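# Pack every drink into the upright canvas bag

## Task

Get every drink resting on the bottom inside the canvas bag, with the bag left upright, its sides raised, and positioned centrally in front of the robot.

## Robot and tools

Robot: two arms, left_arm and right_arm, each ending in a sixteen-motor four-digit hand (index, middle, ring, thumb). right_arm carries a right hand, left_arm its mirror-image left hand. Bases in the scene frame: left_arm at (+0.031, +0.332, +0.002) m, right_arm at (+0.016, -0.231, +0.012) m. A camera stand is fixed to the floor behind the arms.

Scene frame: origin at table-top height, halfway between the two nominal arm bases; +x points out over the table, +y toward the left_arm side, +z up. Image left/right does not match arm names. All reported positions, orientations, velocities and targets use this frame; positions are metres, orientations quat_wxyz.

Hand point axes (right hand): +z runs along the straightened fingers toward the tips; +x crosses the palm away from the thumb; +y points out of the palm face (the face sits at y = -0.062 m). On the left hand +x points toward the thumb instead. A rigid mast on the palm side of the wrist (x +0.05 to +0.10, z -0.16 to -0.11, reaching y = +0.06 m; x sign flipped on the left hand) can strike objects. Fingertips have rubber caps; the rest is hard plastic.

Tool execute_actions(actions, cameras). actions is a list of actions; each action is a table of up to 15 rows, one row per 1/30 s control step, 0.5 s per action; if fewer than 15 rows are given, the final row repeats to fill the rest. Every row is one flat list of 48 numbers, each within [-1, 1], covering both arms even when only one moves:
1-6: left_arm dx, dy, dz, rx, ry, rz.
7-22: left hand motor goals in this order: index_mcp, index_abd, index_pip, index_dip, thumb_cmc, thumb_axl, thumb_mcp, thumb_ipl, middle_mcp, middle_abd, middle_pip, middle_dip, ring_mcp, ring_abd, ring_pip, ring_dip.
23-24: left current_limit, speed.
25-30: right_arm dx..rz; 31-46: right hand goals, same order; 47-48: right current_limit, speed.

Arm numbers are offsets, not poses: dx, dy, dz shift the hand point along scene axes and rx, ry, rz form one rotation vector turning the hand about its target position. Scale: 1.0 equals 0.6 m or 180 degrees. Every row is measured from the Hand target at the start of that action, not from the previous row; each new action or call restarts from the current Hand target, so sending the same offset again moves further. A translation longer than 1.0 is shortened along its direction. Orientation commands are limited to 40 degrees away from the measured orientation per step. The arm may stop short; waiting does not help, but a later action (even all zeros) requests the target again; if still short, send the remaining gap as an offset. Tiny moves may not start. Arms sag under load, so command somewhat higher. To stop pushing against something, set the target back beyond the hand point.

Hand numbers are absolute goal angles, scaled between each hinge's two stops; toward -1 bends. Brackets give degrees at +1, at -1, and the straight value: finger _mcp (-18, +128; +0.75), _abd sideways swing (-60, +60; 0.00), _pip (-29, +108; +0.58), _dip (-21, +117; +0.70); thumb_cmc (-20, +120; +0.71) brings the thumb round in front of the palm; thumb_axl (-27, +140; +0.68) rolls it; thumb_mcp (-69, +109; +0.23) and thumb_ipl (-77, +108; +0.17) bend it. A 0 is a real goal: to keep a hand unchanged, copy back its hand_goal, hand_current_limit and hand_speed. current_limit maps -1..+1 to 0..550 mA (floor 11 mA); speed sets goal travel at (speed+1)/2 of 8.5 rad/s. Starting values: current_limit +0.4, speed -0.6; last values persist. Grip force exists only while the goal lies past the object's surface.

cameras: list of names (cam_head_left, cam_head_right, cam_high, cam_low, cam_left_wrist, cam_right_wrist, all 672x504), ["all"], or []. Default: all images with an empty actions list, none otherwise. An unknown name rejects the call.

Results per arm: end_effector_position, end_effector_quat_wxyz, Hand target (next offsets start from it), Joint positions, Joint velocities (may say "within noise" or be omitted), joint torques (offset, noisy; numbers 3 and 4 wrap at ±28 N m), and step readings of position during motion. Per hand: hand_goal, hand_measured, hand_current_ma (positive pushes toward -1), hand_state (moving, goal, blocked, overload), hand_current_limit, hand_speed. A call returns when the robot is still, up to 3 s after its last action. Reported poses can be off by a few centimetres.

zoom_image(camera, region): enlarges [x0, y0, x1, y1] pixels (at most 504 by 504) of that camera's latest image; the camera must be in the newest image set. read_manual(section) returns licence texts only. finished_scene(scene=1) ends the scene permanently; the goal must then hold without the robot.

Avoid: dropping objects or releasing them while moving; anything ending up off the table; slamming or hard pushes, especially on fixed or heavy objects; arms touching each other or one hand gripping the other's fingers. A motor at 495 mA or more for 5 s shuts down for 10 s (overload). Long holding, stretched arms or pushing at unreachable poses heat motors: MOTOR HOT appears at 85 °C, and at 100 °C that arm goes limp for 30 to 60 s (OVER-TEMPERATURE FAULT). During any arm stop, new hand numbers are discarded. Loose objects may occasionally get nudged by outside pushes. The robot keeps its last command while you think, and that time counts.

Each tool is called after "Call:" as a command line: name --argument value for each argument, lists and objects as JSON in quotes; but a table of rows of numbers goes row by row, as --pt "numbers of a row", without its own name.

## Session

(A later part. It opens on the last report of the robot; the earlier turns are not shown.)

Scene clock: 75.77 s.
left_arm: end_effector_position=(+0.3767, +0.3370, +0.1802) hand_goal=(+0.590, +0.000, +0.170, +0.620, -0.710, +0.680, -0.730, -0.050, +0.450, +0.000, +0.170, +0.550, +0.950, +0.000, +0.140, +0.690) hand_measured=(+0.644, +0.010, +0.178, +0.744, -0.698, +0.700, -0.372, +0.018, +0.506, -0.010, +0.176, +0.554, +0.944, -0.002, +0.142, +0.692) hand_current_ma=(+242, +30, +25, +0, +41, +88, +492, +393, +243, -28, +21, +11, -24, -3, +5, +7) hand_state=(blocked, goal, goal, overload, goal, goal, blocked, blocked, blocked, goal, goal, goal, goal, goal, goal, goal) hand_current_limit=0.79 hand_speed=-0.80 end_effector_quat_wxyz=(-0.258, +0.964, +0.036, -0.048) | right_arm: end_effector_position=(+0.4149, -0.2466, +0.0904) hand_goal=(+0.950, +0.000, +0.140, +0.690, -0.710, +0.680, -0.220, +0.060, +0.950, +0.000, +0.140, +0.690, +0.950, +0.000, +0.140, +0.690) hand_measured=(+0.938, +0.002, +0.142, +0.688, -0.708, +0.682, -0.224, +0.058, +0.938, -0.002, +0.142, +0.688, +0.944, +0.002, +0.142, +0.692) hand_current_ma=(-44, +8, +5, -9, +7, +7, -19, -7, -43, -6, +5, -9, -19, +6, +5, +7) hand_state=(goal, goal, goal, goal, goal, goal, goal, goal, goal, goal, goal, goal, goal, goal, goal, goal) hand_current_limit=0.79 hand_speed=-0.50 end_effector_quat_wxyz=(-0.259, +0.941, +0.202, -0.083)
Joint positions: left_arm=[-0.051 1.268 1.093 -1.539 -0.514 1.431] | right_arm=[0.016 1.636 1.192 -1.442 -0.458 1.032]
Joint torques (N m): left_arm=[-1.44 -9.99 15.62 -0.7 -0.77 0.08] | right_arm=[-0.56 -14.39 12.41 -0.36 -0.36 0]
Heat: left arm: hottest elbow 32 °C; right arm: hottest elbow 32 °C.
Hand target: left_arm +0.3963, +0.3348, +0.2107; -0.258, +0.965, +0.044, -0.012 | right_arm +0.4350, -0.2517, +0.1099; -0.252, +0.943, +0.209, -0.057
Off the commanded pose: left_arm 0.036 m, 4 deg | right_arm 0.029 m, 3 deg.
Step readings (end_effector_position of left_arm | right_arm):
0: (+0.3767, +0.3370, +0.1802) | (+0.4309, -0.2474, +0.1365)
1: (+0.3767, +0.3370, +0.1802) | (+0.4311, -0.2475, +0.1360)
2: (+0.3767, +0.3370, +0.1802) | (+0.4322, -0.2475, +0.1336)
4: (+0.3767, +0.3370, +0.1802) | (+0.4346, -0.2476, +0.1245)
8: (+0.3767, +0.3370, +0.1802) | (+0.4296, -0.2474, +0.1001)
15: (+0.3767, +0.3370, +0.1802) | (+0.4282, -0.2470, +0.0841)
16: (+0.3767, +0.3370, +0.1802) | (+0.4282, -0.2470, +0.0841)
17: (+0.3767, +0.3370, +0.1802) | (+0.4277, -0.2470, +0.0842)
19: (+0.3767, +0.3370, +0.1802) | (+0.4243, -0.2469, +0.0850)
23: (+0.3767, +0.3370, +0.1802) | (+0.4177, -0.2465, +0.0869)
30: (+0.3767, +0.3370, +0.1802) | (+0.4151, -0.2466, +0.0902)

Call:
execute_actions --actions '[[[0,0,0,0,0,0,0.59,0,0.17,0.62,-0.71,0.68,-0.73,-0.05,0.45,0,0.17,0.55,0.95,0,0.14,0.69,0.79,-0.8,0.028,0,0,0,0,0,0.95,0,0.14,0.69,-0.71,0.68,-0.22,0.06,0.95,0,0.14,0.69,0.95,0,0.14,0.69,0.79,-0.5]]]' --cameras '["cam_right_wrist"]'

Scene clock: 76.80 s.
left_arm: end_effector_position=(+0.3767, +0.3370, +0.1802) hand_goal=(+0.590, +0.000, +0.170, +0.620, -0.710, +0.680, -0.730, -0.050, +0.450, +0.000, +0.170, +0.550, +0.950, +0.000, +0.140, +0.690) hand_measured=(+0.644, +0.010, +0.178, +0.744, -0.698, +0.700, -0.372, +0.018, +0.506, -0.010, +0.176, +0.554, +0.944, -0.002, +0.142, +0.692) hand_current_ma=(+242, +30, +25, +0, +41, +88, +492, +393, +243, -28, +21, +11, -24, -3, +5, +7) hand_state=(blocked, goal, goal, overload, goal, goal, blocked, blocked, blocked, goal, goal, goal, goal, goal, goal, goal) hand_current_limit=0.79 hand_speed=-0.80 end_effector_quat_wxyz=(-0.258, +0.964, +0.036, -0.048) | right_arm: end_effector_position=(+0.4355, -0.2475, +0.1019) hand_goal=(+0.950, +0.000, +0.140, +0.690, -0.710, +0.680, -0.220, +0.060, +0.950, +0.000, +0.140, +0.690, +0.950, +0.000, +0.140, +0.690) hand_measured=(+0.938, +0.002, +0.142, +0.688, -0.708, +0.682, -0.224, +0.058, +0.938, -0.002, +0.142, +0.688, +0.944, +0.002, +0.142, +0.692) hand_current_ma=(-44, +8, +5, -9, +7, +7, -19, -7, -43, -6, +5, -9, -19, +6, +5, +7) hand_state=(goal, goal, goal, goal, goal, goal, goal, goal, goal, goal, goal, goal, goal, goal, goal, goal) hand_current_limit=0.79 hand_speed=-0.50 end_effector_quat_wxyz=(-0.254, +0.942, +0.207, -0.068)
Joint positions: left_arm=[-0.051 1.268 1.093 -1.539 -0.514 1.431] | right_arm=[0.016 1.651 1.249 -1.452 -0.458 1.032]
Joint torques (N m): left_arm=[-1.38 -10.11 15.64 -0.7 -0.77 0.08] | right_arm=[-0.21 -13.04 12.31 -0.32 -0.41 0]
Heat: left arm: hottest elbow 33 °C; right arm: hottest elbow 32 °C.
Hand target: left_arm +0.3963, +0.3348, +0.2107; -0.258, +0.965, +0.044, -0.012 | right_arm +0.4519, -0.2517, +0.1099; -0.252, +0.943, +0.209, -0.057
Off the commanded pose: left_arm 0.036 m, 4 deg | right_arm 0.019 m, 1 deg.
Step readings (end_effector_position of left_arm | right_arm):
0: (+0.3767, +0.3370, +0.1802) | (+0.4149, -0.2466, +0.0904)
1: (+0.3767, +0.3370, +0.1802) | (+0.4152, -0.2466, +0.0906)
2: (+0.3767, +0.3370, +0.1802) | (+0.4156, -0.2467, +0.0914)
4: (+0.3767, +0.3370, +0.1802) | (+0.4190, -0.2469, +0.0944)
8: (+0.3767, +0.3370, +0.1802) | (+0.4314, -0.2474, +0.1028)
15: (+0.3767, +0.3370, +0.1802) | (+0.4360, -0.2476, +0.1044)
Images, in order (width x height): cam_right_wrist 672x504.

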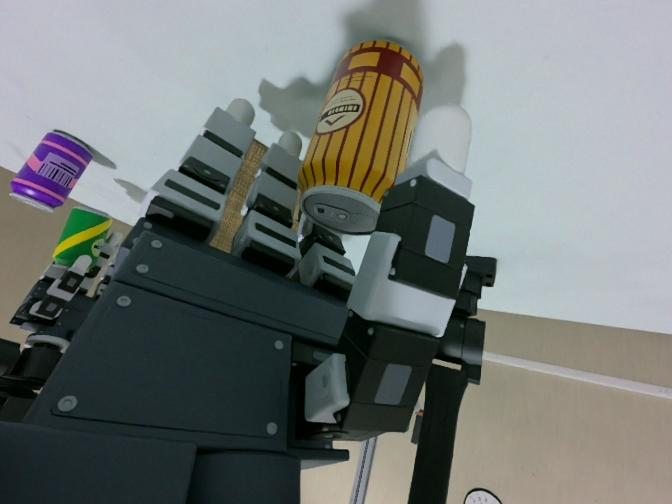

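Call:
execute_actions --actions '[[[0,0,0,0,0,0,0.59,0,0.17,0.62,-0.71,0.68,-0.73,-0.05,0.45,0,0.17,0.55,0.95,0,0.14,0.69,0.79,-0.8,0,0,0,0,0,0,0.6,0,0.17,0.62,-0.71,0.68,-0.5,0,0.6,0,0.17,0.62,0.95,0,0.14,0.69,0.79,-0.8]],[[0,0,0,0,0,0,0.59,0,0.17,0.62,-0.71,0.68,-0.73,-0.05,0.45,0,0.17,0.55,0.95,0,0.14,0.69,0.79,-0.8,0,0,0,0,0,0,0.6,0,0.17,0.62,-0.71,0.68,-0.73,0,0.6,0,0.17,0.62,0.95,0,0.14,0.69,0.79,-0.8]],[[0,0,0,0,0,0,0.59,0,0.17,0.62,-0.71,0.68,-0.73,-0.05,0.45,0,0.17,0.55,0.95,0,0.14,0.69,0.79,-0.8,0,0,0.03,0,0,0,0.6,0,0.17,0.62,-0.71,0.68,-0.73,0,0.6,0,0.17,0.62,0.95,0,0.14,0.69,0.79,-0.8]]]' --cameras '["cam_right_wrist"]'

Scene clock: 78.90 s.
left_arm: end_effector_position=(+0.3767, +0.3370, +0.1802) hand_goal=(+0.590, +0.000, +0.170, +0.620, -0.710, +0.680, -0.730, -0.050, +0.450, +0.000, +0.170, +0.550, +0.950, +0.000, +0.140, +0.690) hand_measured=(+0.644, +0.010, +0.178, +0.744, -0.698, +0.700, -0.372, +0.018, +0.506, -0.010, +0.176, +0.554, +0.944, -0.002, +0.142, +0.692) hand_current_ma=(+242, +30, +25, +0, +41, +88, +492, +393, +243, -28, +21, +11, -24, -3, +5, +7) hand_state=(blocked, goal, goal, overload, goal, goal, blocked, blocked, blocked, goal, goal, goal, goal, goal, goal, goal) hand_current_limit=0.79 hand_speed=-0.80 end_effector_quat_wxyz=(-0.258, +0.964, +0.036, -0.048) | right_arm: end_effector_position=(+0.4332, -0.2466, +0.1112) hand_goal=(+0.600, +0.000, +0.170, +0.620, -0.710, +0.680, -0.730, +0.000, +0.600, +0.000, +0.170, +0.620, +0.950, +0.000, +0.140, +0.690) hand_measured=(+0.660, +0.004, +0.194, +0.626, -0.706, +0.686, -0.408, +0.026, +0.636, -0.008, +0.188, +0.624, +0.944, +0.002, +0.142, +0.692) hand_current_ma=(+271, +13, +89, +20, +11, +22, +492, +140, +149, -24, +67, +12, -19, +6, +4, +7) hand_state=(blocked, goal, blocked, goal, goal, goal, blocked, blocked, blocked, goal, goal, goal, goal, goal, goal, goal) hand_current_limit=0.79 hand_speed=-0.80 end_effector_quat_wxyz=(-0.259, +0.941, +0.204, -0.077)
Joint positions: left_arm=[-0.051 1.268 1.093 -1.539 -0.514 1.431] | right_arm=[0.016 1.651 1.272 -1.496 -0.462 1.032]
Joint torques (N m): left_arm=[-1.44 -10.05 15.64 -0.72 -0.77 0.08] | right_arm=[-0.32 -14.51 12.97 -0.25 -0.21 -0.01]
Heat: left arm: hottest elbow 33 °C; right arm: hottest elbow 32 °C.
Hand target: left_arm +0.3963, +0.3348, +0.2107; -0.258, +0.965, +0.044, -0.012 | right_arm +0.4519, -0.2517, +0.1278; -0.252, +0.943, +0.209, -0.057
Off the commanded pose: left_arm 0.036 m, 4 deg | right_arm 0.026 m, 3 deg.
Step readings (end_effector_position of left_arm | right_arm):
0: (+0.3767, +0.3370, +0.1802) | (+0.4355, -0.2475, +0.1019)
1: (+0.3767, +0.3370, +0.1802) | (+0.4355, -0.2475, +0.1019)
2: (+0.3767, +0.3370, +0.1802) | (+0.4355, -0.2475, +0.1019)
4: (+0.3767, +0.3370, +0.1802) | (+0.4355, -0.2475, +0.1019)
8: (+0.3767, +0.3370, +0.1802) | (+0.4355, -0.2475, +0.1019)
15: (+0.3767, +0.3370, +0.1802) | (+0.4344, -0.2470, +0.1021)
16: (+0.3767, +0.3370, +0.1802) | (+0.4341, -0.2468, +0.1022)
17: (+0.3767, +0.3370, +0.1802) | (+0.4340, -0.2467, +0.1022)
19: (+0.3767, +0.3370, +0.1802) | (+0.4339, -0.2465, +0.1022)
23: (+0.3767, +0.3370, +0.1802) | (+0.4339, -0.2465, +0.1022)
30: (+0.3767, +0.3370, +0.1802) | (+0.4339, -0.2465, +0.1022)
31: (+0.3767, +0.3370, +0.1802) | (+0.4338, -0.2465, +0.1024)
32: (+0.3767, +0.3370, +0.1802) | (+0.4337, -0.2465, +0.1030)
34: (+0.3767, +0.3370, +0.1802) | (+0.4325, -0.2466, +0.1047)
38: (+0.3767, +0.3370, +0.1802) | (+0.4325, -0.2466, +0.1090)
45: (+0.3767, +0.3370, +0.1802) | (+0.4333, -0.2466, +0.1111)
Images, in order (width x height): cam_right_wrist 672x504.

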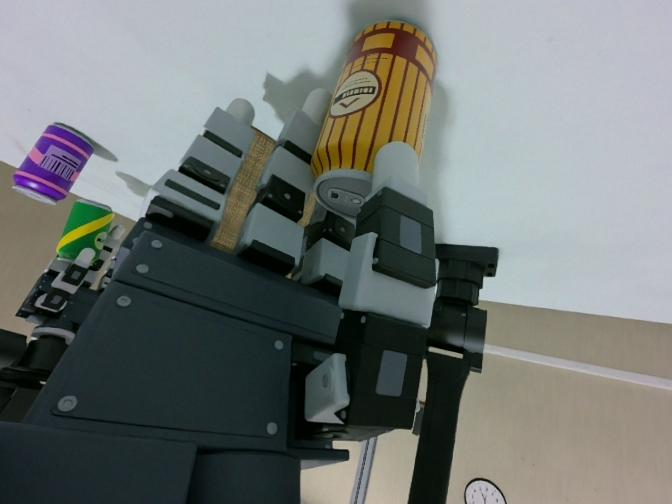

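Call:
execute_actions --actions '[[[0,0,0,0,0,0,0.59,0,0.17,0.62,-0.71,0.68,-0.73,-0.05,0.45,0,0.17,0.55,0.95,0,0.14,0.69,0.79,-0.8,0,0,0,0,0,0,0.95,0,0.14,0.69,-0.71,0.68,-0.22,0.06,0.95,0,0.14,0.69,0.95,0,0.14,0.69,0.79,-0.5]],[[0,0,0,0,0,0,0.59,0,0.17,0.62,-0.71,0.68,-0.73,-0.05,0.45,0,0.17,0.55,0.95,0,0.14,0.69,0.79,-0.8,-0.033,0,-0.088,0,0,0,0.95,0,0.14,0.69,-0.71,0.68,-0.22,0.06,0.95,0,0.14,0.69,0.95,0,0.14,0.69,0.79,-0.5]],[[0,0,0,0,0,0,0.59,0,0.17,0.62,-0.71,0.68,-0.73,-0.05,0.45,0,0.17,0.55,0.95,0,0.14,0.69,0.79,-0.8,0.033,0,0.038,0,0,0,0.95,0,0.14,0.69,-0.71,0.68,-0.22,0.06,0.95,0,0.14,0.69,0.95,0,0.14,0.69,0.79,-0.5]]]' --cameras '["cam_right_wrist","cam_low"]'

Scene clock: 81.23 s.
left_arm: end_effector_position=(+0.3767, +0.3370, +0.1802) hand_goal=(+0.590, +0.000, +0.170, +0.620, -0.710, +0.680, -0.730, -0.050, +0.450, +0.000, +0.170, +0.550, +0.950, +0.000, +0.140, +0.690) hand_measured=(+0.644, +0.010, +0.178, +0.744, -0.698, +0.700, -0.372, +0.018, +0.506, -0.010, +0.176, +0.554, +0.944, -0.002, +0.142, +0.692) hand_current_ma=(+242, +30, +25, +0, +41, +88, +492, +393, +243, -28, +21, +11, -24, -3, +5, +7) hand_state=(blocked, goal, goal, overload, goal, goal, blocked, blocked, blocked, goal, goal, goal, goal, goal, goal, goal) hand_current_limit=0.79 hand_speed=-0.80 end_effector_quat_wxyz=(-0.258, +0.964, +0.036, -0.048) | right_arm: end_effector_position=(+0.4346, -0.2474, +0.0905) hand_goal=(+0.950, +0.000, +0.140, +0.690, -0.710, +0.680, -0.220, +0.060, +0.950, +0.000, +0.140, +0.690, +0.950, +0.000, +0.140, +0.690) hand_measured=(+0.938, +0.002, +0.142, +0.688, -0.708, +0.682, -0.224, +0.058, +0.936, -0.002, +0.142, +0.688, +0.944, +0.002, +0.142, +0.692) hand_current_ma=(-49, +7, +5, -9, +6, +7, -17, -4, -57, -6, +5, -9, -19, +6, +4, +7) hand_state=(goal, goal, goal, goal, goal, goal, goal, goal, goal, goal, goal, goal, goal, goal, goal, goal) hand_current_limit=0.79 hand_speed=-0.50 end_effector_quat_wxyz=(-0.255, +0.942, +0.207, -0.067)
Joint positions: left_arm=[-0.051 1.268 1.093 -1.539 -0.514 1.431] | right_arm=[0.016 1.66 1.228 -1.421 -0.458 1.032]
Joint torques (N m): left_arm=[-1.38 -10.05 15.62 -0.7 -0.77 0.08] | right_arm=[-0.38 -12.98 12.31 -0.29 -0.39 -0.02]
Heat: left arm: hottest elbow 34 °C; right arm: hottest elbow 32 °C.
Hand target: left_arm +0.3963, +0.3348, +0.2107; -0.258, +0.965, +0.044, -0.012 | right_arm +0.4520, -0.2517, +0.0979; -0.252, +0.943, +0.209, -0.057
Off the commanded pose: left_arm 0.036 m, 4 deg | right_arm 0.019 m, 1 deg.
Step readings (end_effector_position of left_arm | right_arm):
0: (+0.3767, +0.3370, +0.1802) | (+0.4332, -0.2466, +0.1112)
1: (+0.3767, +0.3370, +0.1802) | (+0.4332, -0.2466, +0.1112)
2: (+0.3767, +0.3370, +0.1802) | (+0.4332, -0.2467, +0.1112)
4: (+0.3767, +0.3370, +0.1802) | (+0.4335, -0.2474, +0.1115)
8: (+0.3767, +0.3370, +0.1802) | (+0.4333, -0.2474, +0.1116)
15: (+0.3767, +0.3370, +0.1802) | (+0.4331, -0.2474, +0.1116)
16: (+0.3767, +0.3370, +0.1802) | (+0.4332, -0.2474, +0.1116)
17: (+0.3767, +0.3370, +0.1802) | (+0.4351, -0.2474, +0.1110)
19: (+0.3767, +0.3370, +0.1802) | (+0.4402, -0.2477, +0.1054)
23: (+0.3767, +0.3370, +0.1802) | (+0.4346, -0.2474, +0.0882)
30: (+0.3767, +0.3370, +0.1802) | (+0.4301, -0.2472, +0.0802)
31: (+0.3767, +0.3370, +0.1802) | (+0.4301, -0.2472, +0.0802)
32: (+0.3767, +0.3370, +0.1802) | (+0.4297, -0.2472, +0.0803)
34: (+0.3767, +0.3370, +0.1802) | (+0.4275, -0.2471, +0.0812)
38: (+0.3767, +0.3370, +0.1802) | (+0.4291, -0.2472, +0.0855)
45: (+0.3767, +0.3370, +0.1802) | (+0.4353, -0.2474, +0.0912)
Images, in order (width x height): cam_low 672x504, cam_right_wrist 672x504.

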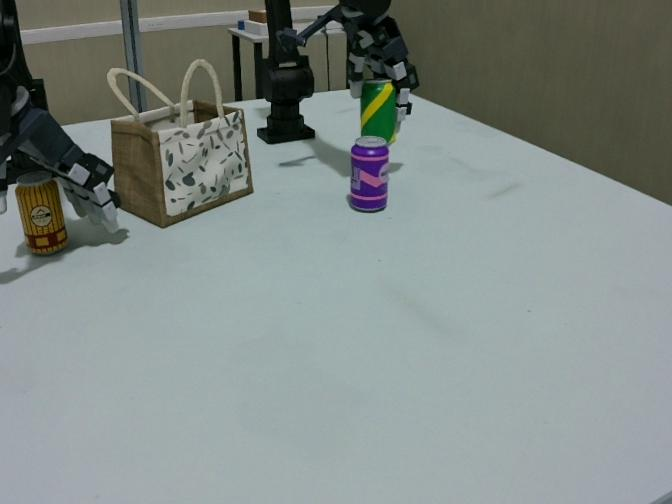

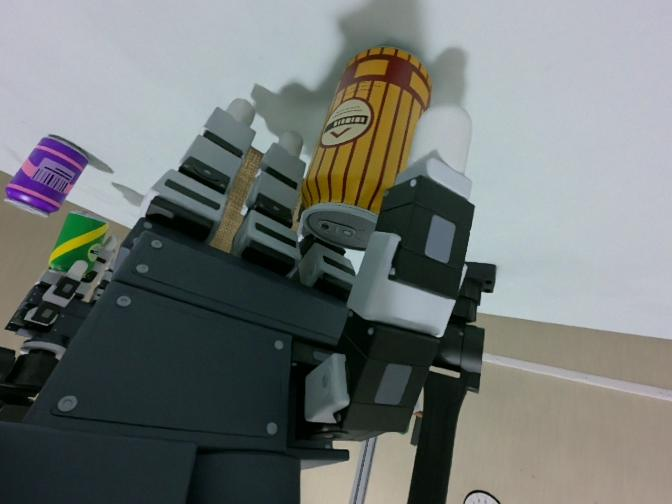

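Call:
execute_actions --actions '[[[0,0,0,0,0,0,0.59,0,0.17,0.62,-0.71,0.68,-0.73,-0.05,0.45,0,0.17,0.55,0.95,0,0.14,0.69,0.79,-0.8,0,0,0,0,0,0,0.57,0,0.14,0.58,-0.71,0.68,-0.5,0,0.57,0,0.14,0.58,0.95,0,0.14,0.69,0.79,-0.8]],[[0,0,0,0,0,0,0.59,0,0.17,0.62,-0.71,0.68,-0.73,-0.05,0.45,0,0.17,0.55,0.95,0,0.14,0.69,0.79,-0.8,0,0,0,0,0,0,0.57,0,0.14,0.58,-0.71,0.68,-0.8,-0.05,0.57,0,0.14,0.58,0.95,0,0.14,0.69,0.79,-0.8]],[[0,0,0,0,0,0,0.59,0,0.17,0.62,-0.71,0.68,-0.73,-0.05,0.45,0,0.17,0.55,0.95,0,0.14,0.69,0.79,-0.8,0,0,0.03,0,0,0,0.57,0,0.14,0.58,-0.71,0.68,-0.8,-0.05,0.57,0,0.14,0.58,0.95,0,0.14,0.69,0.79,-0.8]]]' --cameras '["cam_right_wrist","cam_low"]'

Scene clock: 83.60 s.
left_arm: end_effector_position=(+0.3767, +0.3370, +0.1802) hand_goal=(+0.590, +0.000, +0.170, +0.620, -0.710, +0.680, -0.730, -0.050, +0.450, +0.000, +0.170, +0.550, +0.950, +0.000, +0.140, +0.690) hand_measured=(+0.644, +0.010, +0.178, +0.744, -0.698, +0.700, -0.372, +0.018, +0.506, -0.010, +0.176, +0.554, +0.944, -0.002, +0.142, +0.692) hand_current_ma=(+242, +30, +25, +0, +41, +88, +492, +393, +243, -28, +21, +11, -24, -3, +5, +7) hand_state=(blocked, goal, goal, overload, goal, goal, blocked, blocked, blocked, goal, goal, goal, goal, goal, goal, goal) hand_current_limit=0.79 hand_speed=-0.80 end_effector_quat_wxyz=(-0.258, +0.964, +0.036, -0.048) | right_arm: end_effector_position=(+0.4287, -0.2474, +0.0947) hand_goal=(+0.570, +0.000, +0.140, +0.580, -0.710, +0.680, -0.800, -0.050, +0.570, +0.000, +0.140, +0.580, +0.950, +0.000, +0.140, +0.690) hand_measured=(+0.658, +0.020, +0.168, +0.594, -0.708, +0.684, -0.368, +0.018, +0.618, -0.010, +0.158, +0.584, +0.944, +0.002, +0.142, +0.692) hand_current_ma=(+406, +61, +105, +48, +6, +12, +492, +406, +207, -31, +68, +12, -19, +6, +4, +7) hand_state=(blocked, goal, blocked, goal, goal, goal, blocked, blocked, blocked, goal, goal, goal, goal, goal, goal, goal) hand_current_limit=0.79 hand_speed=-0.80 end_effector_quat_wxyz=(-0.258, +0.941, +0.205, -0.080)
Joint positions: left_arm=[-0.051 1.268 1.093 -1.539 -0.514 1.431] | right_arm=[0.016 1.661 1.236 -1.458 -0.457 1.028]
Joint torques (N m): left_arm=[-1.44 -9.99 15.62 -0.7 -0.77 0.08] | right_arm=[-0.09 -14.56 13.81 -0.66 -0.45 0.04]
Heat: left arm: hottest elbow 34 °C; right arm: hottest elbow 32 °C.
Hand target: left_arm +0.3963, +0.3348, +0.2107; -0.258, +0.965, +0.044, -0.012 | right_arm +0.4518, -0.2517, +0.1158; -0.252, +0.943, +0.209, -0.057
Off the commanded pose: left_arm 0.036 m, 4 deg | right_arm 0.032 m, 3 deg.
Step readings (end_effector_position of left_arm | right_arm):
0: (+0.3767, +0.3370, +0.1802) | (+0.4345, -0.2474, +0.0904)
1: (+0.3767, +0.3370, +0.1802) | (+0.4345, -0.2474, +0.0904)
2: (+0.3767, +0.3370, +0.1802) | (+0.4345, -0.2474, +0.0904)
4: (+0.3767, +0.3370, +0.1802) | (+0.4345, -0.2474, +0.0904)
8: (+0.3767, +0.3370, +0.1802) | (+0.4345, -0.2474, +0.0904)
15: (+0.3767, +0.3370, +0.1802) | (+0.4344, -0.2473, +0.0906)
16: (+0.3767, +0.3370, +0.1802) | (+0.4341, -0.2469, +0.0906)
17: (+0.3767, +0.3370, +0.1802) | (+0.4339, -0.2468, +0.0907)
19: (+0.3767, +0.3370, +0.1802) | (+0.4337, -0.2465, +0.0907)
23: (+0.3767, +0.3370, +0.1802) | (+0.4337, -0.2465, +0.0907)
30: (+0.3767, +0.3370, +0.1802) | (+0.4337, -0.2465, +0.0907)
31: (+0.3767, +0.3370, +0.1802) | (+0.4338, -0.2465, +0.0910)
32: (+0.3767, +0.3370, +0.1802) | (+0.4336, -0.2465, +0.0917)
34: (+0.3767, +0.3370, +0.1802) | (+0.4323, -0.2467, +0.0935)
38: (+0.3767, +0.3370, +0.1802) | (+0.4303, -0.2475, +0.0943)
45: (+0.3767, +0.3370, +0.1802) | (+0.4287, -0.2474, +0.0947)
Images, in order (width x height): cam_low 672x504, cam_right_wrist 672x504.

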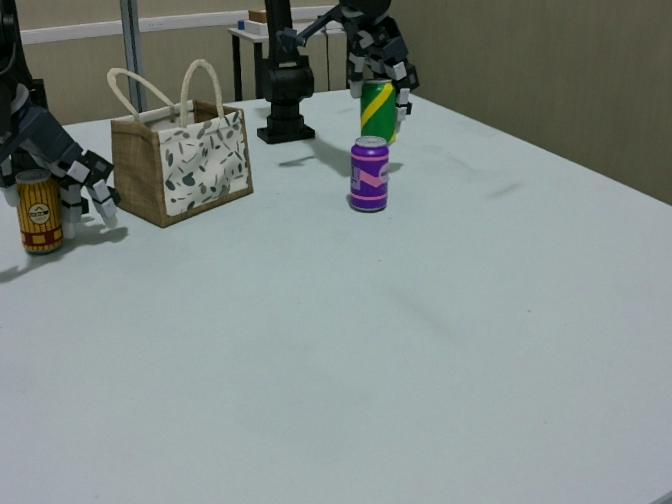

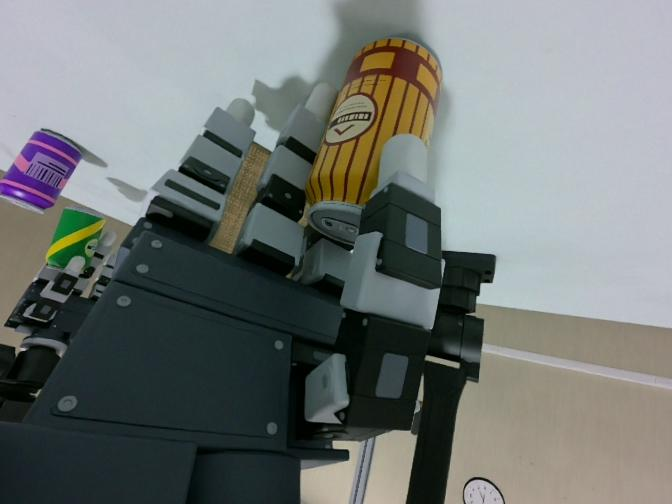

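Call:
execute_actions --actions '[[[0,0,0,0,0,0,0.59,0,0.17,0.62,-0.71,0.68,-0.73,-0.05,0.45,0,0.17,0.55,0.95,0,0.14,0.69,0.79,-0.8,0.012,0,0.05,0,0,0,0.57,0,0.14,0.58,-0.71,0.68,-0.8,-0.05,0.57,0,0.14,0.58,0.95,0,0.14,0.69,0.79,-0.8]]]' --cameras '["cam_right_wrist","cam_low"]'

Scene clock: 84.57 s.
left_arm: end_effector_position=(+0.3767, +0.3370, +0.1802) hand_goal=(+0.590, +0.000, +0.170, +0.620, -0.710, +0.680, -0.730, -0.050, +0.450, +0.000, +0.170, +0.550, +0.950, +0.000, +0.140, +0.690) hand_measured=(+0.644, +0.010, +0.178, +0.744, -0.698, +0.700, -0.372, +0.018, +0.506, -0.010, +0.176, +0.554, +0.944, -0.002, +0.142, +0.692) hand_current_ma=(+242, +30, +25, +0, +41, +88, +492, +393, +243, -28, +21, +11, -24, -3, +5, +7) hand_state=(blocked, goal, goal, overload, goal, goal, blocked, blocked, blocked, goal, goal, goal, goal, goal, goal, goal) hand_current_limit=0.79 hand_speed=-0.80 end_effector_quat_wxyz=(-0.258, +0.964, +0.036, -0.048) | right_arm: end_effector_position=(+0.4388, -0.2479, +0.1216) hand_goal=(+0.570, +0.000, +0.140, +0.580, -0.710, +0.680, -0.800, -0.050, +0.570, +0.000, +0.140, +0.580, +0.950, +0.000, +0.140, +0.690) hand_measured=(+0.656, +0.020, +0.168, +0.594, -0.710, +0.682, -0.368, +0.018, +0.616, -0.010, +0.158, +0.584, +0.944, +0.002, +0.142, +0.692) hand_current_ma=(+402, +66, +105, +48, +2, +11, +492, +406, +205, -31, +68, +12, -19, +6, +4, +7) hand_state=(blocked, blocked, blocked, goal, goal, goal, blocked, blocked, blocked, goal, goal, goal, goal, goal, goal, goal) hand_current_limit=0.79 hand_speed=-0.80 end_effector_quat_wxyz=(-0.258, +0.941, +0.205, -0.082)
Joint positions: left_arm=[-0.051 1.268 1.093 -1.539 -0.514 1.431] | right_arm=[0.016 1.662 1.313 -1.538 -0.456 1.027]
Joint torques (N m): left_arm=[-1.38 -9.93 15.64 -0.7 -0.77 0.08] | right_arm=[-0.44 -14.92 13.83 -0.28 -0.5 0.06]
Heat: left arm: hottest elbow 34 °C; right arm: hottest elbow 32 °C.
Hand target: left_arm +0.3963, +0.3348, +0.2107; -0.258, +0.965, +0.044, -0.012 | right_arm +0.4591, -0.2517, +0.1459; -0.252, +0.943, +0.209, -0.057
Off the commanded pose: left_arm 0.036 m, 4 deg | right_arm 0.032 m, 3 deg.
Step readings (end_effector_position of left_arm | right_arm):
0: (+0.3767, +0.3370, +0.1802) | (+0.4287, -0.2474, +0.0947)
1: (+0.3767, +0.3370, +0.1802) | (+0.4287, -0.2474, +0.0950)
2: (+0.3767, +0.3370, +0.1802) | (+0.4285, -0.2474, +0.0963)
4: (+0.3767, +0.3370, +0.1802) | (+0.4279, -0.2475, +0.1015)
8: (+0.3767, +0.3370, +0.1802) | (+0.4343, -0.2477, +0.1140)
15: (+0.3767, +0.3370, +0.1802) | (+0.4398, -0.2480, +0.1213)
Images, in order (width x height): cam_low 672x504, cam_right_wrist 672x504.

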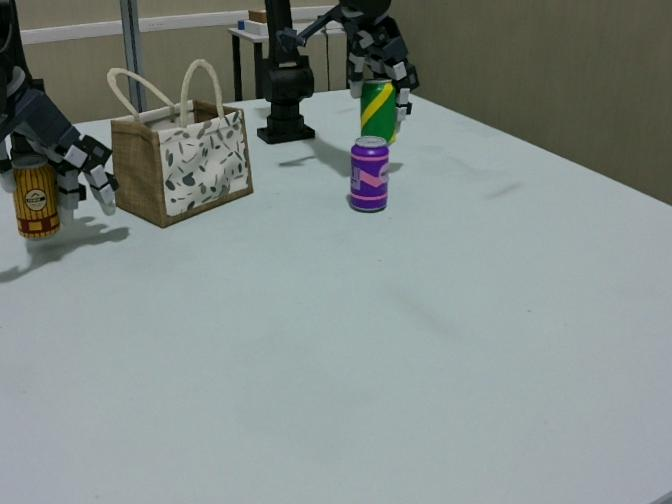

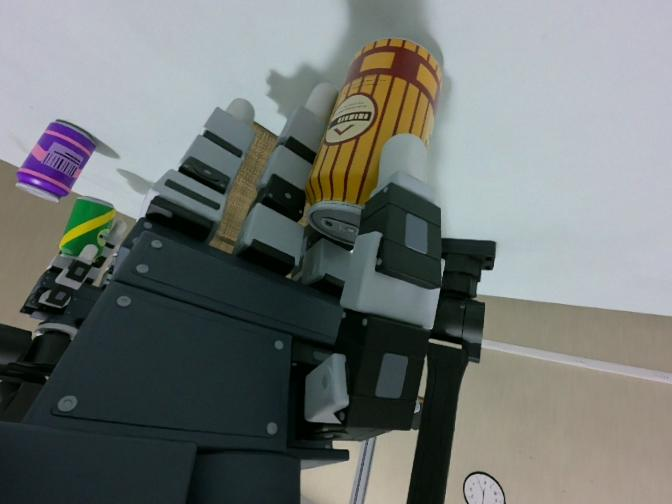

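Call:
execute_actions --actions '[[[0,0,0,0,0,0,0.59,0,0.17,0.62,-0.71,0.68,-0.73,-0.05,0.45,0,0.17,0.55,0.95,0,0.14,0.69,0.79,-0.8,0,0,0.08,0,0,0,0.57,0,0.14,0.58,-0.71,0.68,-0.8,-0.05,0.57,0,0.14,0.58,0.95,0,0.14,0.69,0.79,-0.8]],[[0,0,0,0,0,0,0.59,0,0.17,0.62,-0.71,0.68,-0.73,-0.05,0.45,0,0.17,0.55,0.95,0,0.14,0.69,0.79,-0.8,-0.04,0.04,0.08,0,0,0,0.57,0,0.14,0.58,-0.71,0.68,-0.8,-0.05,0.57,0,0.14,0.58,0.95,0,0.14,0.69,0.79,-0.8]],[[0,0,0,0,0,0,0.59,0,0.17,0.62,-0.71,0.68,-0.73,-0.05,0.45,0,0.17,0.55,0.95,0,0.14,0.69,0.79,-0.8,-0.05,0.07,0.08,0,0,0,0.57,0,0.14,0.58,-0.71,0.68,-0.8,-0.05,0.57,0,0.14,0.58,0.95,0,0.14,0.69,0.79,-0.8]],[[0,0,0,0,0,0,0.59,0,0.17,0.62,-0.71,0.68,-0.73,-0.05,0.45,0,0.17,0.55,0.95,0,0.14,0.69,0.79,-0.8,-0.04,0.07,0.06,0,0,0,0.57,0,0.14,0.58,-0.71,0.68,-0.8,-0.05,0.57,0,0.14,0.58,0.95,0,0.14,0.69,0.79,-0.8]]]' --cameras '["all"]'

Scene clock: 87.87 s.
left_arm: end_effector_position=(+0.3767, +0.3370, +0.1802) hand_goal=(+0.590, +0.000, +0.170, +0.620, -0.710, +0.680, -0.730, -0.050, +0.450, +0.000, +0.170, +0.550, +0.950, +0.000, +0.140, +0.690) hand_measured=(+0.644, +0.010, +0.178, +0.744, -0.698, +0.700, -0.372, +0.018, +0.506, -0.010, +0.176, +0.554, +0.944, -0.002, +0.142, +0.692) hand_current_ma=(+242, +30, +25, +0, +41, +88, +492, +393, +243, -28, +21, +11, -24, -3, +5, +7) hand_state=(blocked, goal, goal, overload, goal, goal, blocked, blocked, blocked, goal, goal, goal, goal, goal, goal, goal) hand_current_limit=0.79 hand_speed=-0.80 end_effector_quat_wxyz=(-0.258, +0.964, +0.036, -0.048) | right_arm: end_effector_position=(+0.3688, -0.1481, +0.2913) hand_goal=(+0.570, +0.000, +0.140, +0.580, -0.710, +0.680, -0.800, -0.050, +0.570, +0.000, +0.140, +0.580, +0.950, +0.000, +0.140, +0.690) hand_measured=(+0.652, +0.026, +0.168, +0.594, -0.710, +0.684, -0.366, +0.018, +0.612, -0.010, +0.158, +0.584, +0.944, +0.002, +0.142, +0.692) hand_current_ma=(+377, +85, +108, +48, +3, +13, +492, +406, +177, -31, +68, +12, -21, +6, +4, +7) hand_state=(blocked, blocked, blocked, goal, goal, goal, blocked, blocked, blocked, goal, goal, goal, goal, goal, goal, goal) hand_current_limit=0.79 hand_speed=-0.80 end_effector_quat_wxyz=(-0.234, +0.954, +0.188, -0.014)
Joint positions: left_arm=[-0.051 1.268 1.093 -1.539 -0.514 1.431] | right_arm=[0.285 1.321 1.408 -1.67 -0.473 1.407]
Joint torques (N m): left_arm=[-1.32 -10.05 15.62 -0.69 -0.77 0.08] | right_arm=[0.91 -11.4 16.18 0.36 -0.48 0.18]
Heat: left arm: hottest elbow 35 °C; right arm: hottest elbow 33 °C.
Hand target: left_arm +0.3963, +0.3348, +0.2107; -0.258, +0.965, +0.044, -0.012 | right_arm +0.3811, -0.1436, +0.3260; -0.252, +0.943, +0.209, -0.057
Off the commanded pose: left_arm 0.036 m, 4 deg | right_arm 0.037 m, 6 deg.
joint sent to its limit (right arm) — joint 4 (wrist pitch), lower limit. The joint targets are off in orientation, not in position.
Step readings (end_effector_position of left_arm | right_arm):
0: (+0.3767, +0.3370, +0.1802) | (+0.4388, -0.2479, +0.1216)
1: (+0.3767, +0.3370, +0.1802) | (+0.4385, -0.2479, +0.1218)
2: (+0.3767, +0.3370, +0.1802) | (+0.4378, -0.2479, +0.1237)
4: (+0.3767, +0.3370, +0.1802) | (+0.4347, -0.2479, +0.1297)
8: (+0.3767, +0.3370, +0.1802) | (+0.4367, -0.2480, +0.1480)
15: (+0.3767, +0.3370, +0.1802) | (+0.4426, -0.2482, +0.1642)
16: (+0.3767, +0.3370, +0.1802) | (+0.4425, -0.2482, +0.1643)
17: (+0.3767, +0.3370, +0.1802) | (+0.4423, -0.2481, +0.1656)
19: (+0.3767, +0.3370, +0.1802) | (+0.4410, -0.2468, +0.1707)
23: (+0.3767, +0.3370, +0.1802) | (+0.4360, -0.2411, +0.1960)
30: (+0.3767, +0.3370, +0.1802) | (+0.4262, -0.2326, +0.2234)
31: (+0.3767, +0.3370, +0.1802) | (+0.4258, -0.2320, +0.2234)
32: (+0.3767, +0.3370, +0.1802) | (+0.4249, -0.2302, +0.2235)
34: (+0.3767, +0.3370, +0.1802) | (+0.4220, -0.2253, +0.2262)
38: (+0.3767, +0.3370, +0.1802) | (+0.4122, -0.2022, +0.2448)
45: (+0.3767, +0.3370, +0.1802) | (+0.3982, -0.1875, +0.2688)
46: (+0.3767, +0.3370, +0.1802) | (+0.3975, -0.1874, +0.2688)
47: (+0.3767, +0.3370, +0.1802) | (+0.3962, -0.1858, +0.2688)
49: (+0.3767, +0.3370, +0.1802) | (+0.3931, -0.1816, +0.2695)
53: (+0.3767, +0.3370, +0.1802) | (+0.3819, -0.1602, +0.2779)
60: (+0.3767, +0.3370, +0.1802) | (+0.3700, -0.1480, +0.2906)

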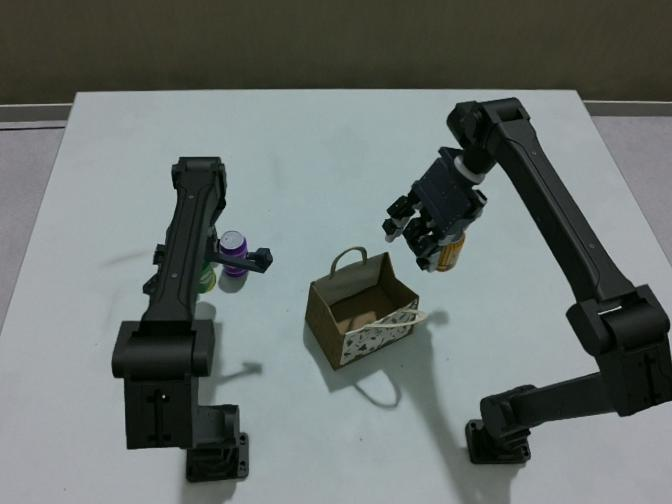

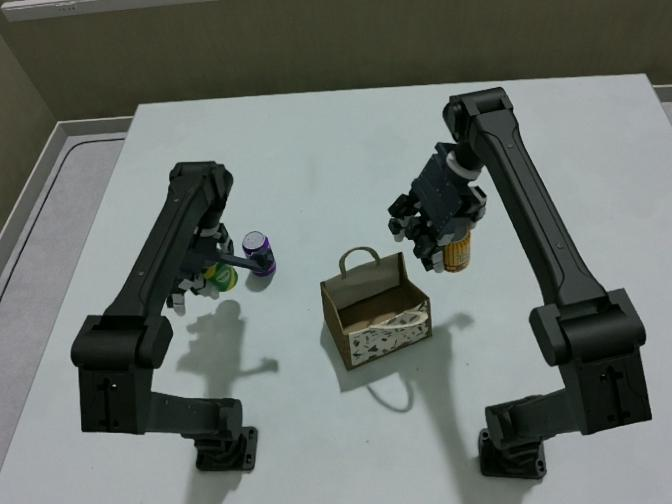

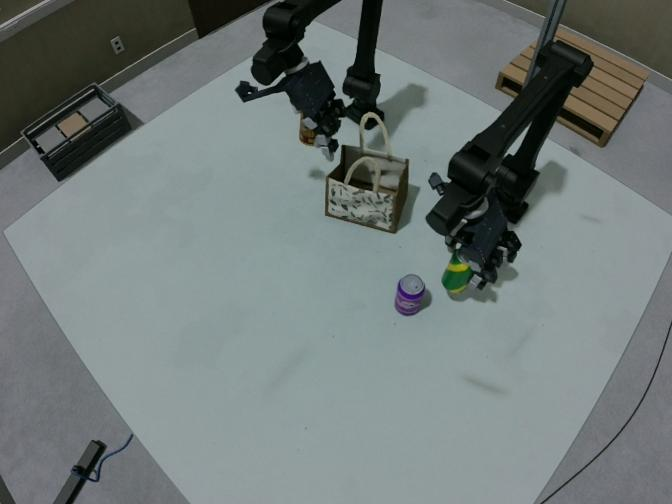

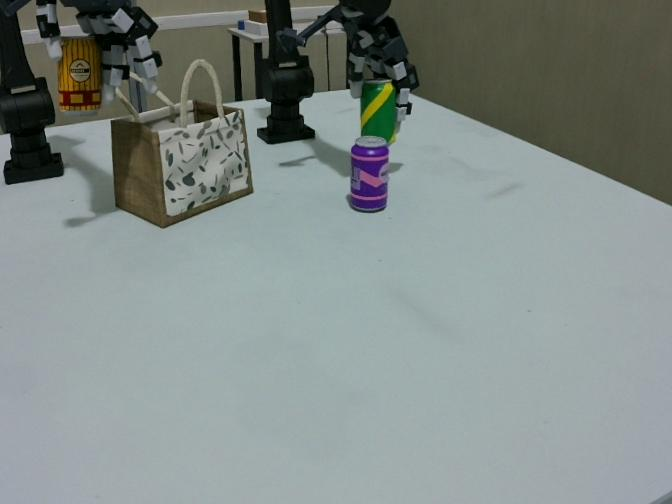

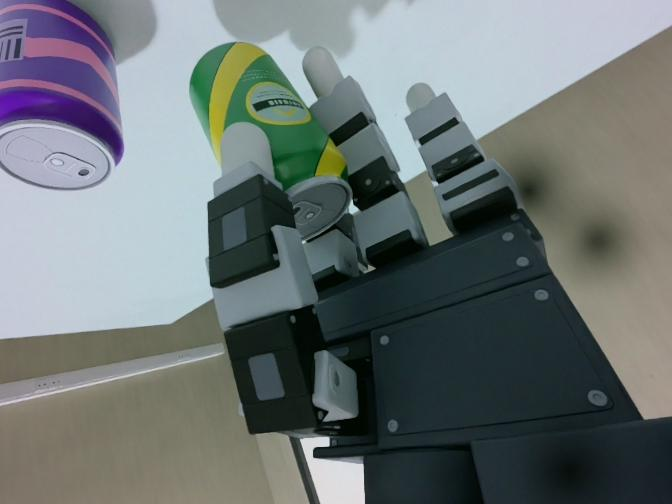

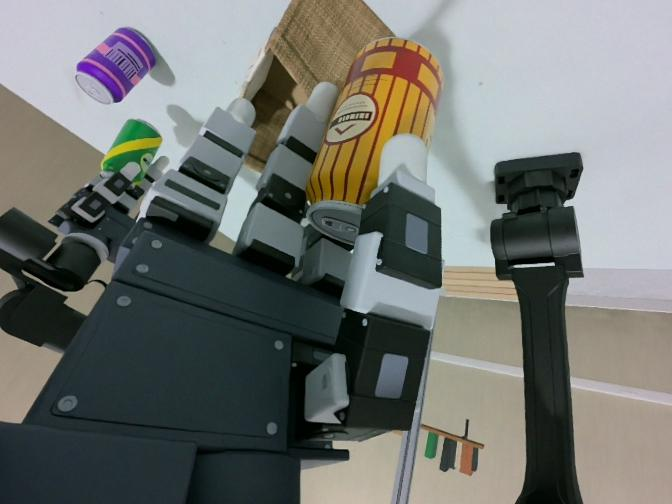

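Call:
execute_actions --actions '[[[0,0,0,0,0,0,0.59,0,0.17,0.62,-0.71,0.68,-0.73,-0.05,0.45,0,0.17,0.55,0.95,0,0.14,0.69,0.79,-0.8,-0.042,0.083,0.02,0,0,0,0.57,0,0.14,0.58,-0.71,0.68,-0.8,-0.05,0.57,0,0.14,0.58,0.95,0,0.14,0.69,0.79,-0.8]],[[0,0,0,0,0,0,0.59,0,0.17,0.62,-0.71,0.68,-0.73,-0.05,0.45,0,0.17,0.55,0.95,0,0.14,0.69,0.79,-0.8,-0.042,0.083,0,0,0,0,0.57,0,0.14,0.58,-0.71,0.68,-0.8,-0.05,0.57,0,0.14,0.58,0.95,0,0.14,0.69,0.79,-0.8]],[[0,0,0,0,0,0,0.59,0,0.17,0.62,-0.71,0.68,-0.73,-0.05,0.45,0,0.17,0.55,0.95,0,0.14,0.69,0.79,-0.8,-0.042,0.083,0,0,0,0,0.57,0,0.14,0.58,-0.71,0.68,-0.8,-0.05,0.57,0,0.14,0.58,0.95,0,0.14,0.69,0.79,-0.8]]]' --cameras '["cam_head_left","cam_head_right","cam_high","cam_low","cam_right_wrist"]'

Call:
zoom_image --camera "cam_head_left" --region '[280, 170, 480, 380]'

Call:
zoom_image --camera "cam_high" --region '[270, 30, 450, 240]'

Call:
zoom_image --camera "cam_low" --region '[60, 0, 300, 240]'

Scene clock: 90.90 s.
left_arm: end_effector_position=(+0.3767, +0.3370, +0.1802) hand_goal=(+0.590, +0.000, +0.170, +0.620, -0.710, +0.680, -0.730, -0.050, +0.450, +0.000, +0.170, +0.550, +0.950, +0.000, +0.140, +0.690) hand_measured=(+0.644, +0.010, +0.178, +0.744, -0.698, +0.700, -0.372, +0.018, +0.506, -0.010, +0.176, +0.554, +0.944, -0.002, +0.142, +0.692) hand_current_ma=(+242, +30, +25, +0, +41, +88, +492, +393, +243, -28, +21, +11, -24, -3, +5, +7) hand_state=(blocked, goal, goal, overload, goal, goal, blocked, blocked, blocked, goal, goal, goal, goal, goal, goal, goal) hand_current_limit=0.79 hand_speed=-0.80 end_effector_quat_wxyz=(-0.258, +0.964, +0.036, -0.048) | right_arm: end_effector_position=(+0.2931, -0.0055, +0.3090) hand_goal=(+0.570, +0.000, +0.140, +0.580, -0.710, +0.680, -0.800, -0.050, +0.570, +0.000, +0.140, +0.580, +0.950, +0.000, +0.140, +0.690) hand_measured=(+0.648, +0.026, +0.170, +0.594, -0.710, +0.684, -0.366, +0.018, +0.610, -0.010, +0.158, +0.584, +0.944, +0.002, +0.140, +0.692) hand_current_ma=(+362, +86, +114, +50, +1, +12, +492, +406, +168, -31, +68, +12, -22, +6, +2, +7) hand_state=(blocked, blocked, blocked, goal, goal, goal, blocked, blocked, blocked, goal, goal, goal, goal, goal, goal, goal) hand_current_limit=0.79 hand_speed=-0.80 end_effector_quat_wxyz=(-0.237, +0.945, +0.209, -0.091)
Joint positions: left_arm=[-0.051 1.268 1.093 -1.539 -0.514 1.431] | right_arm=[0.694 1.362 1.484 -1.663 -0.512 1.781]
Joint torques (N m): left_arm=[-1.38 -10.05 15.64 -0.7 -0.76 0.08] | right_arm=[0.67 -10.64 16.34 1.01 -0.57 0.24]
Heat: left arm: hottest elbow 36 °C; right arm: hottest elbow 33 °C.
Hand target: left_arm +0.3963, +0.3348, +0.2107; -0.258, +0.965, +0.044, -0.012 | right_arm +0.3055, +0.0058, +0.3380; -0.252, +0.943, +0.209, -0.057
Off the commanded pose: left_arm 0.036 m, 4 deg | right_arm 0.033 m, 4 deg.
Step readings (end_effector_position of left_arm | right_arm):
0: (+0.3767, +0.3370, +0.1802) | (+0.3688, -0.1482, +0.2913)
1: (+0.3767, +0.3370, +0.1802) | (+0.3686, -0.1479, +0.2913)
2: (+0.3767, +0.3370, +0.1802) | (+0.3675, -0.1461, +0.2913)
4: (+0.3767, +0.3370, +0.1802) | (+0.3637, -0.1397, +0.2915)
8: (+0.3767, +0.3370, +0.1802) | (+0.3524, -0.1135, +0.2928)
15: (+0.3767, +0.3370, +0.1802) | (+0.3465, -0.0986, +0.2984)
16: (+0.3767, +0.3370, +0.1802) | (+0.3464, -0.0985, +0.2988)
17: (+0.3767, +0.3370, +0.1802) | (+0.3453, -0.0968, +0.2995)
19: (+0.3767, +0.3370, +0.1802) | (+0.3411, -0.0906, +0.3007)
23: (+0.3767, +0.3370, +0.1802) | (+0.3270, -0.0659, +0.3037)
30: (+0.3767, +0.3370, +0.1802) | (+0.3192, -0.0523, +0.3088)
31: (+0.3767, +0.3370, +0.1802) | (+0.3190, -0.0521, +0.3091)
32: (+0.3767, +0.3370, +0.1802) | (+0.3179, -0.0504, +0.3095)
34: (+0.3767, +0.3370, +0.1802) | (+0.3145, -0.0439, +0.3104)
38: (+0.3767, +0.3370, +0.1802) | (+0.3014, -0.0189, +0.3097)
45: (+0.3767, +0.3370, +0.1802) | (+0.2930, -0.0057, +0.3070)
Images, in order (width x height): cam_head_left 672x504, cam_head_right 672x504, cam_high 672x504, cam_low 672x504, cam_right_wrist 672x504.

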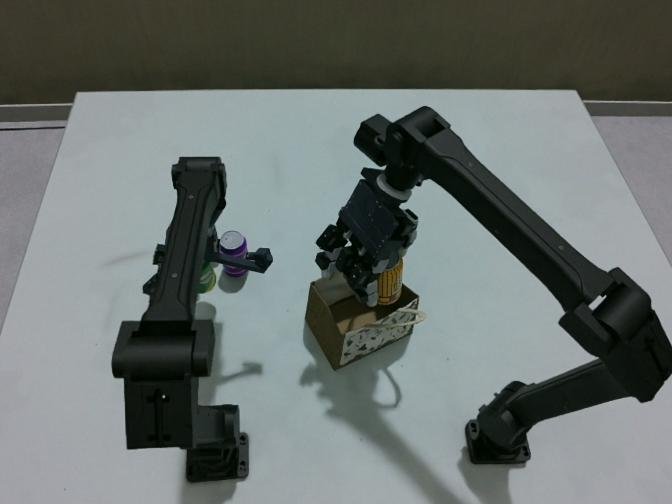

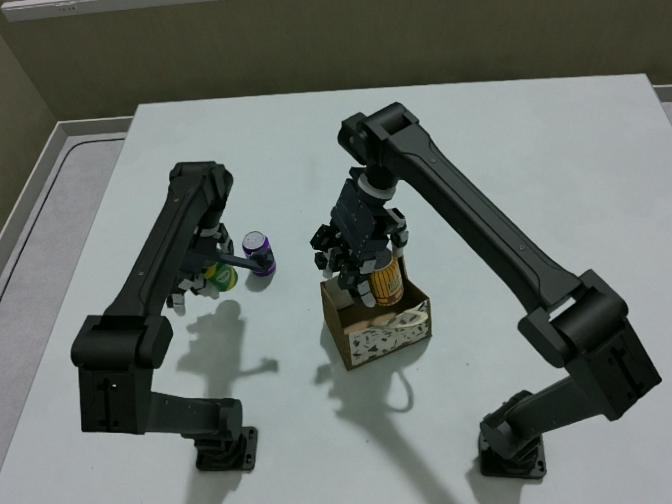

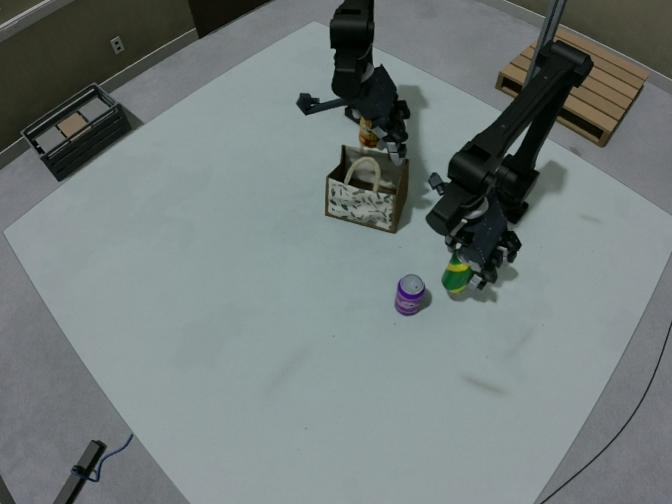

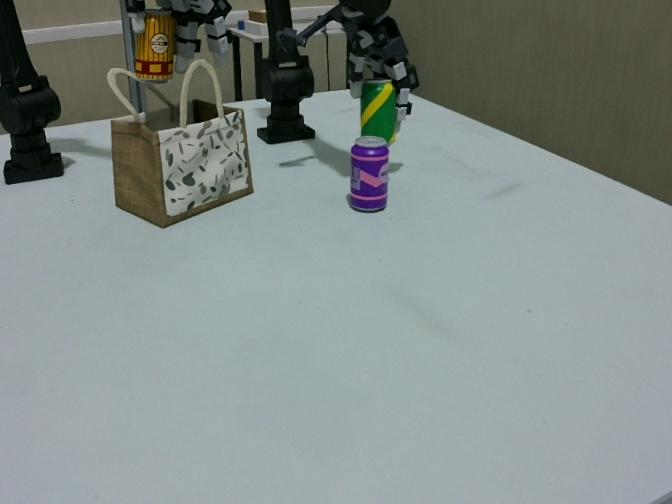

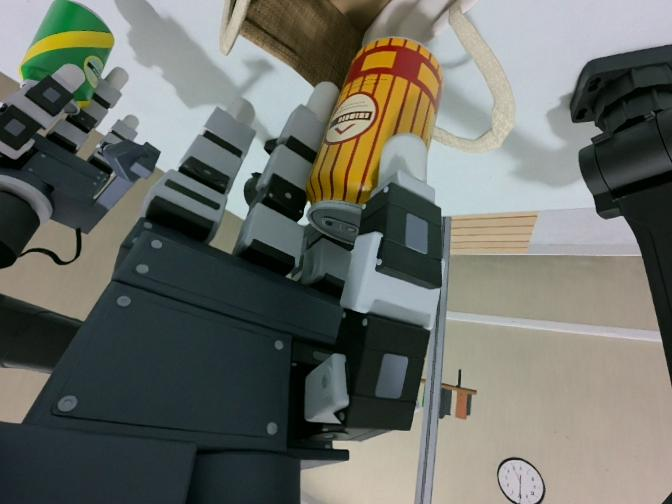

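Scaled by 2.400.

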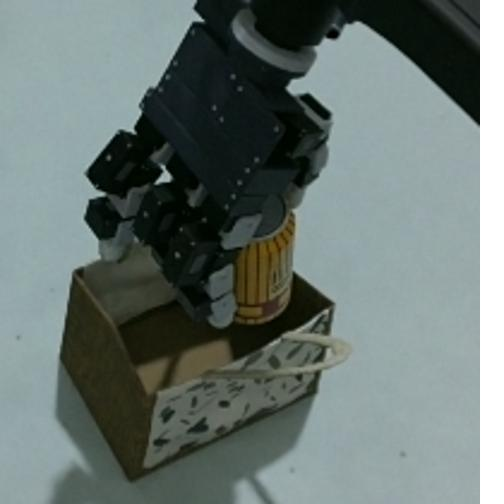

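Scaled by 2.400.

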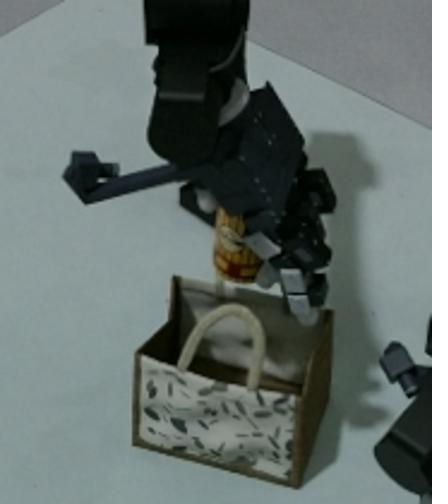

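Scaled by 2.100.

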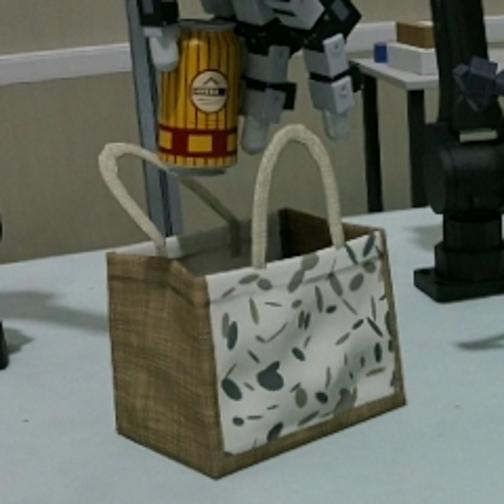

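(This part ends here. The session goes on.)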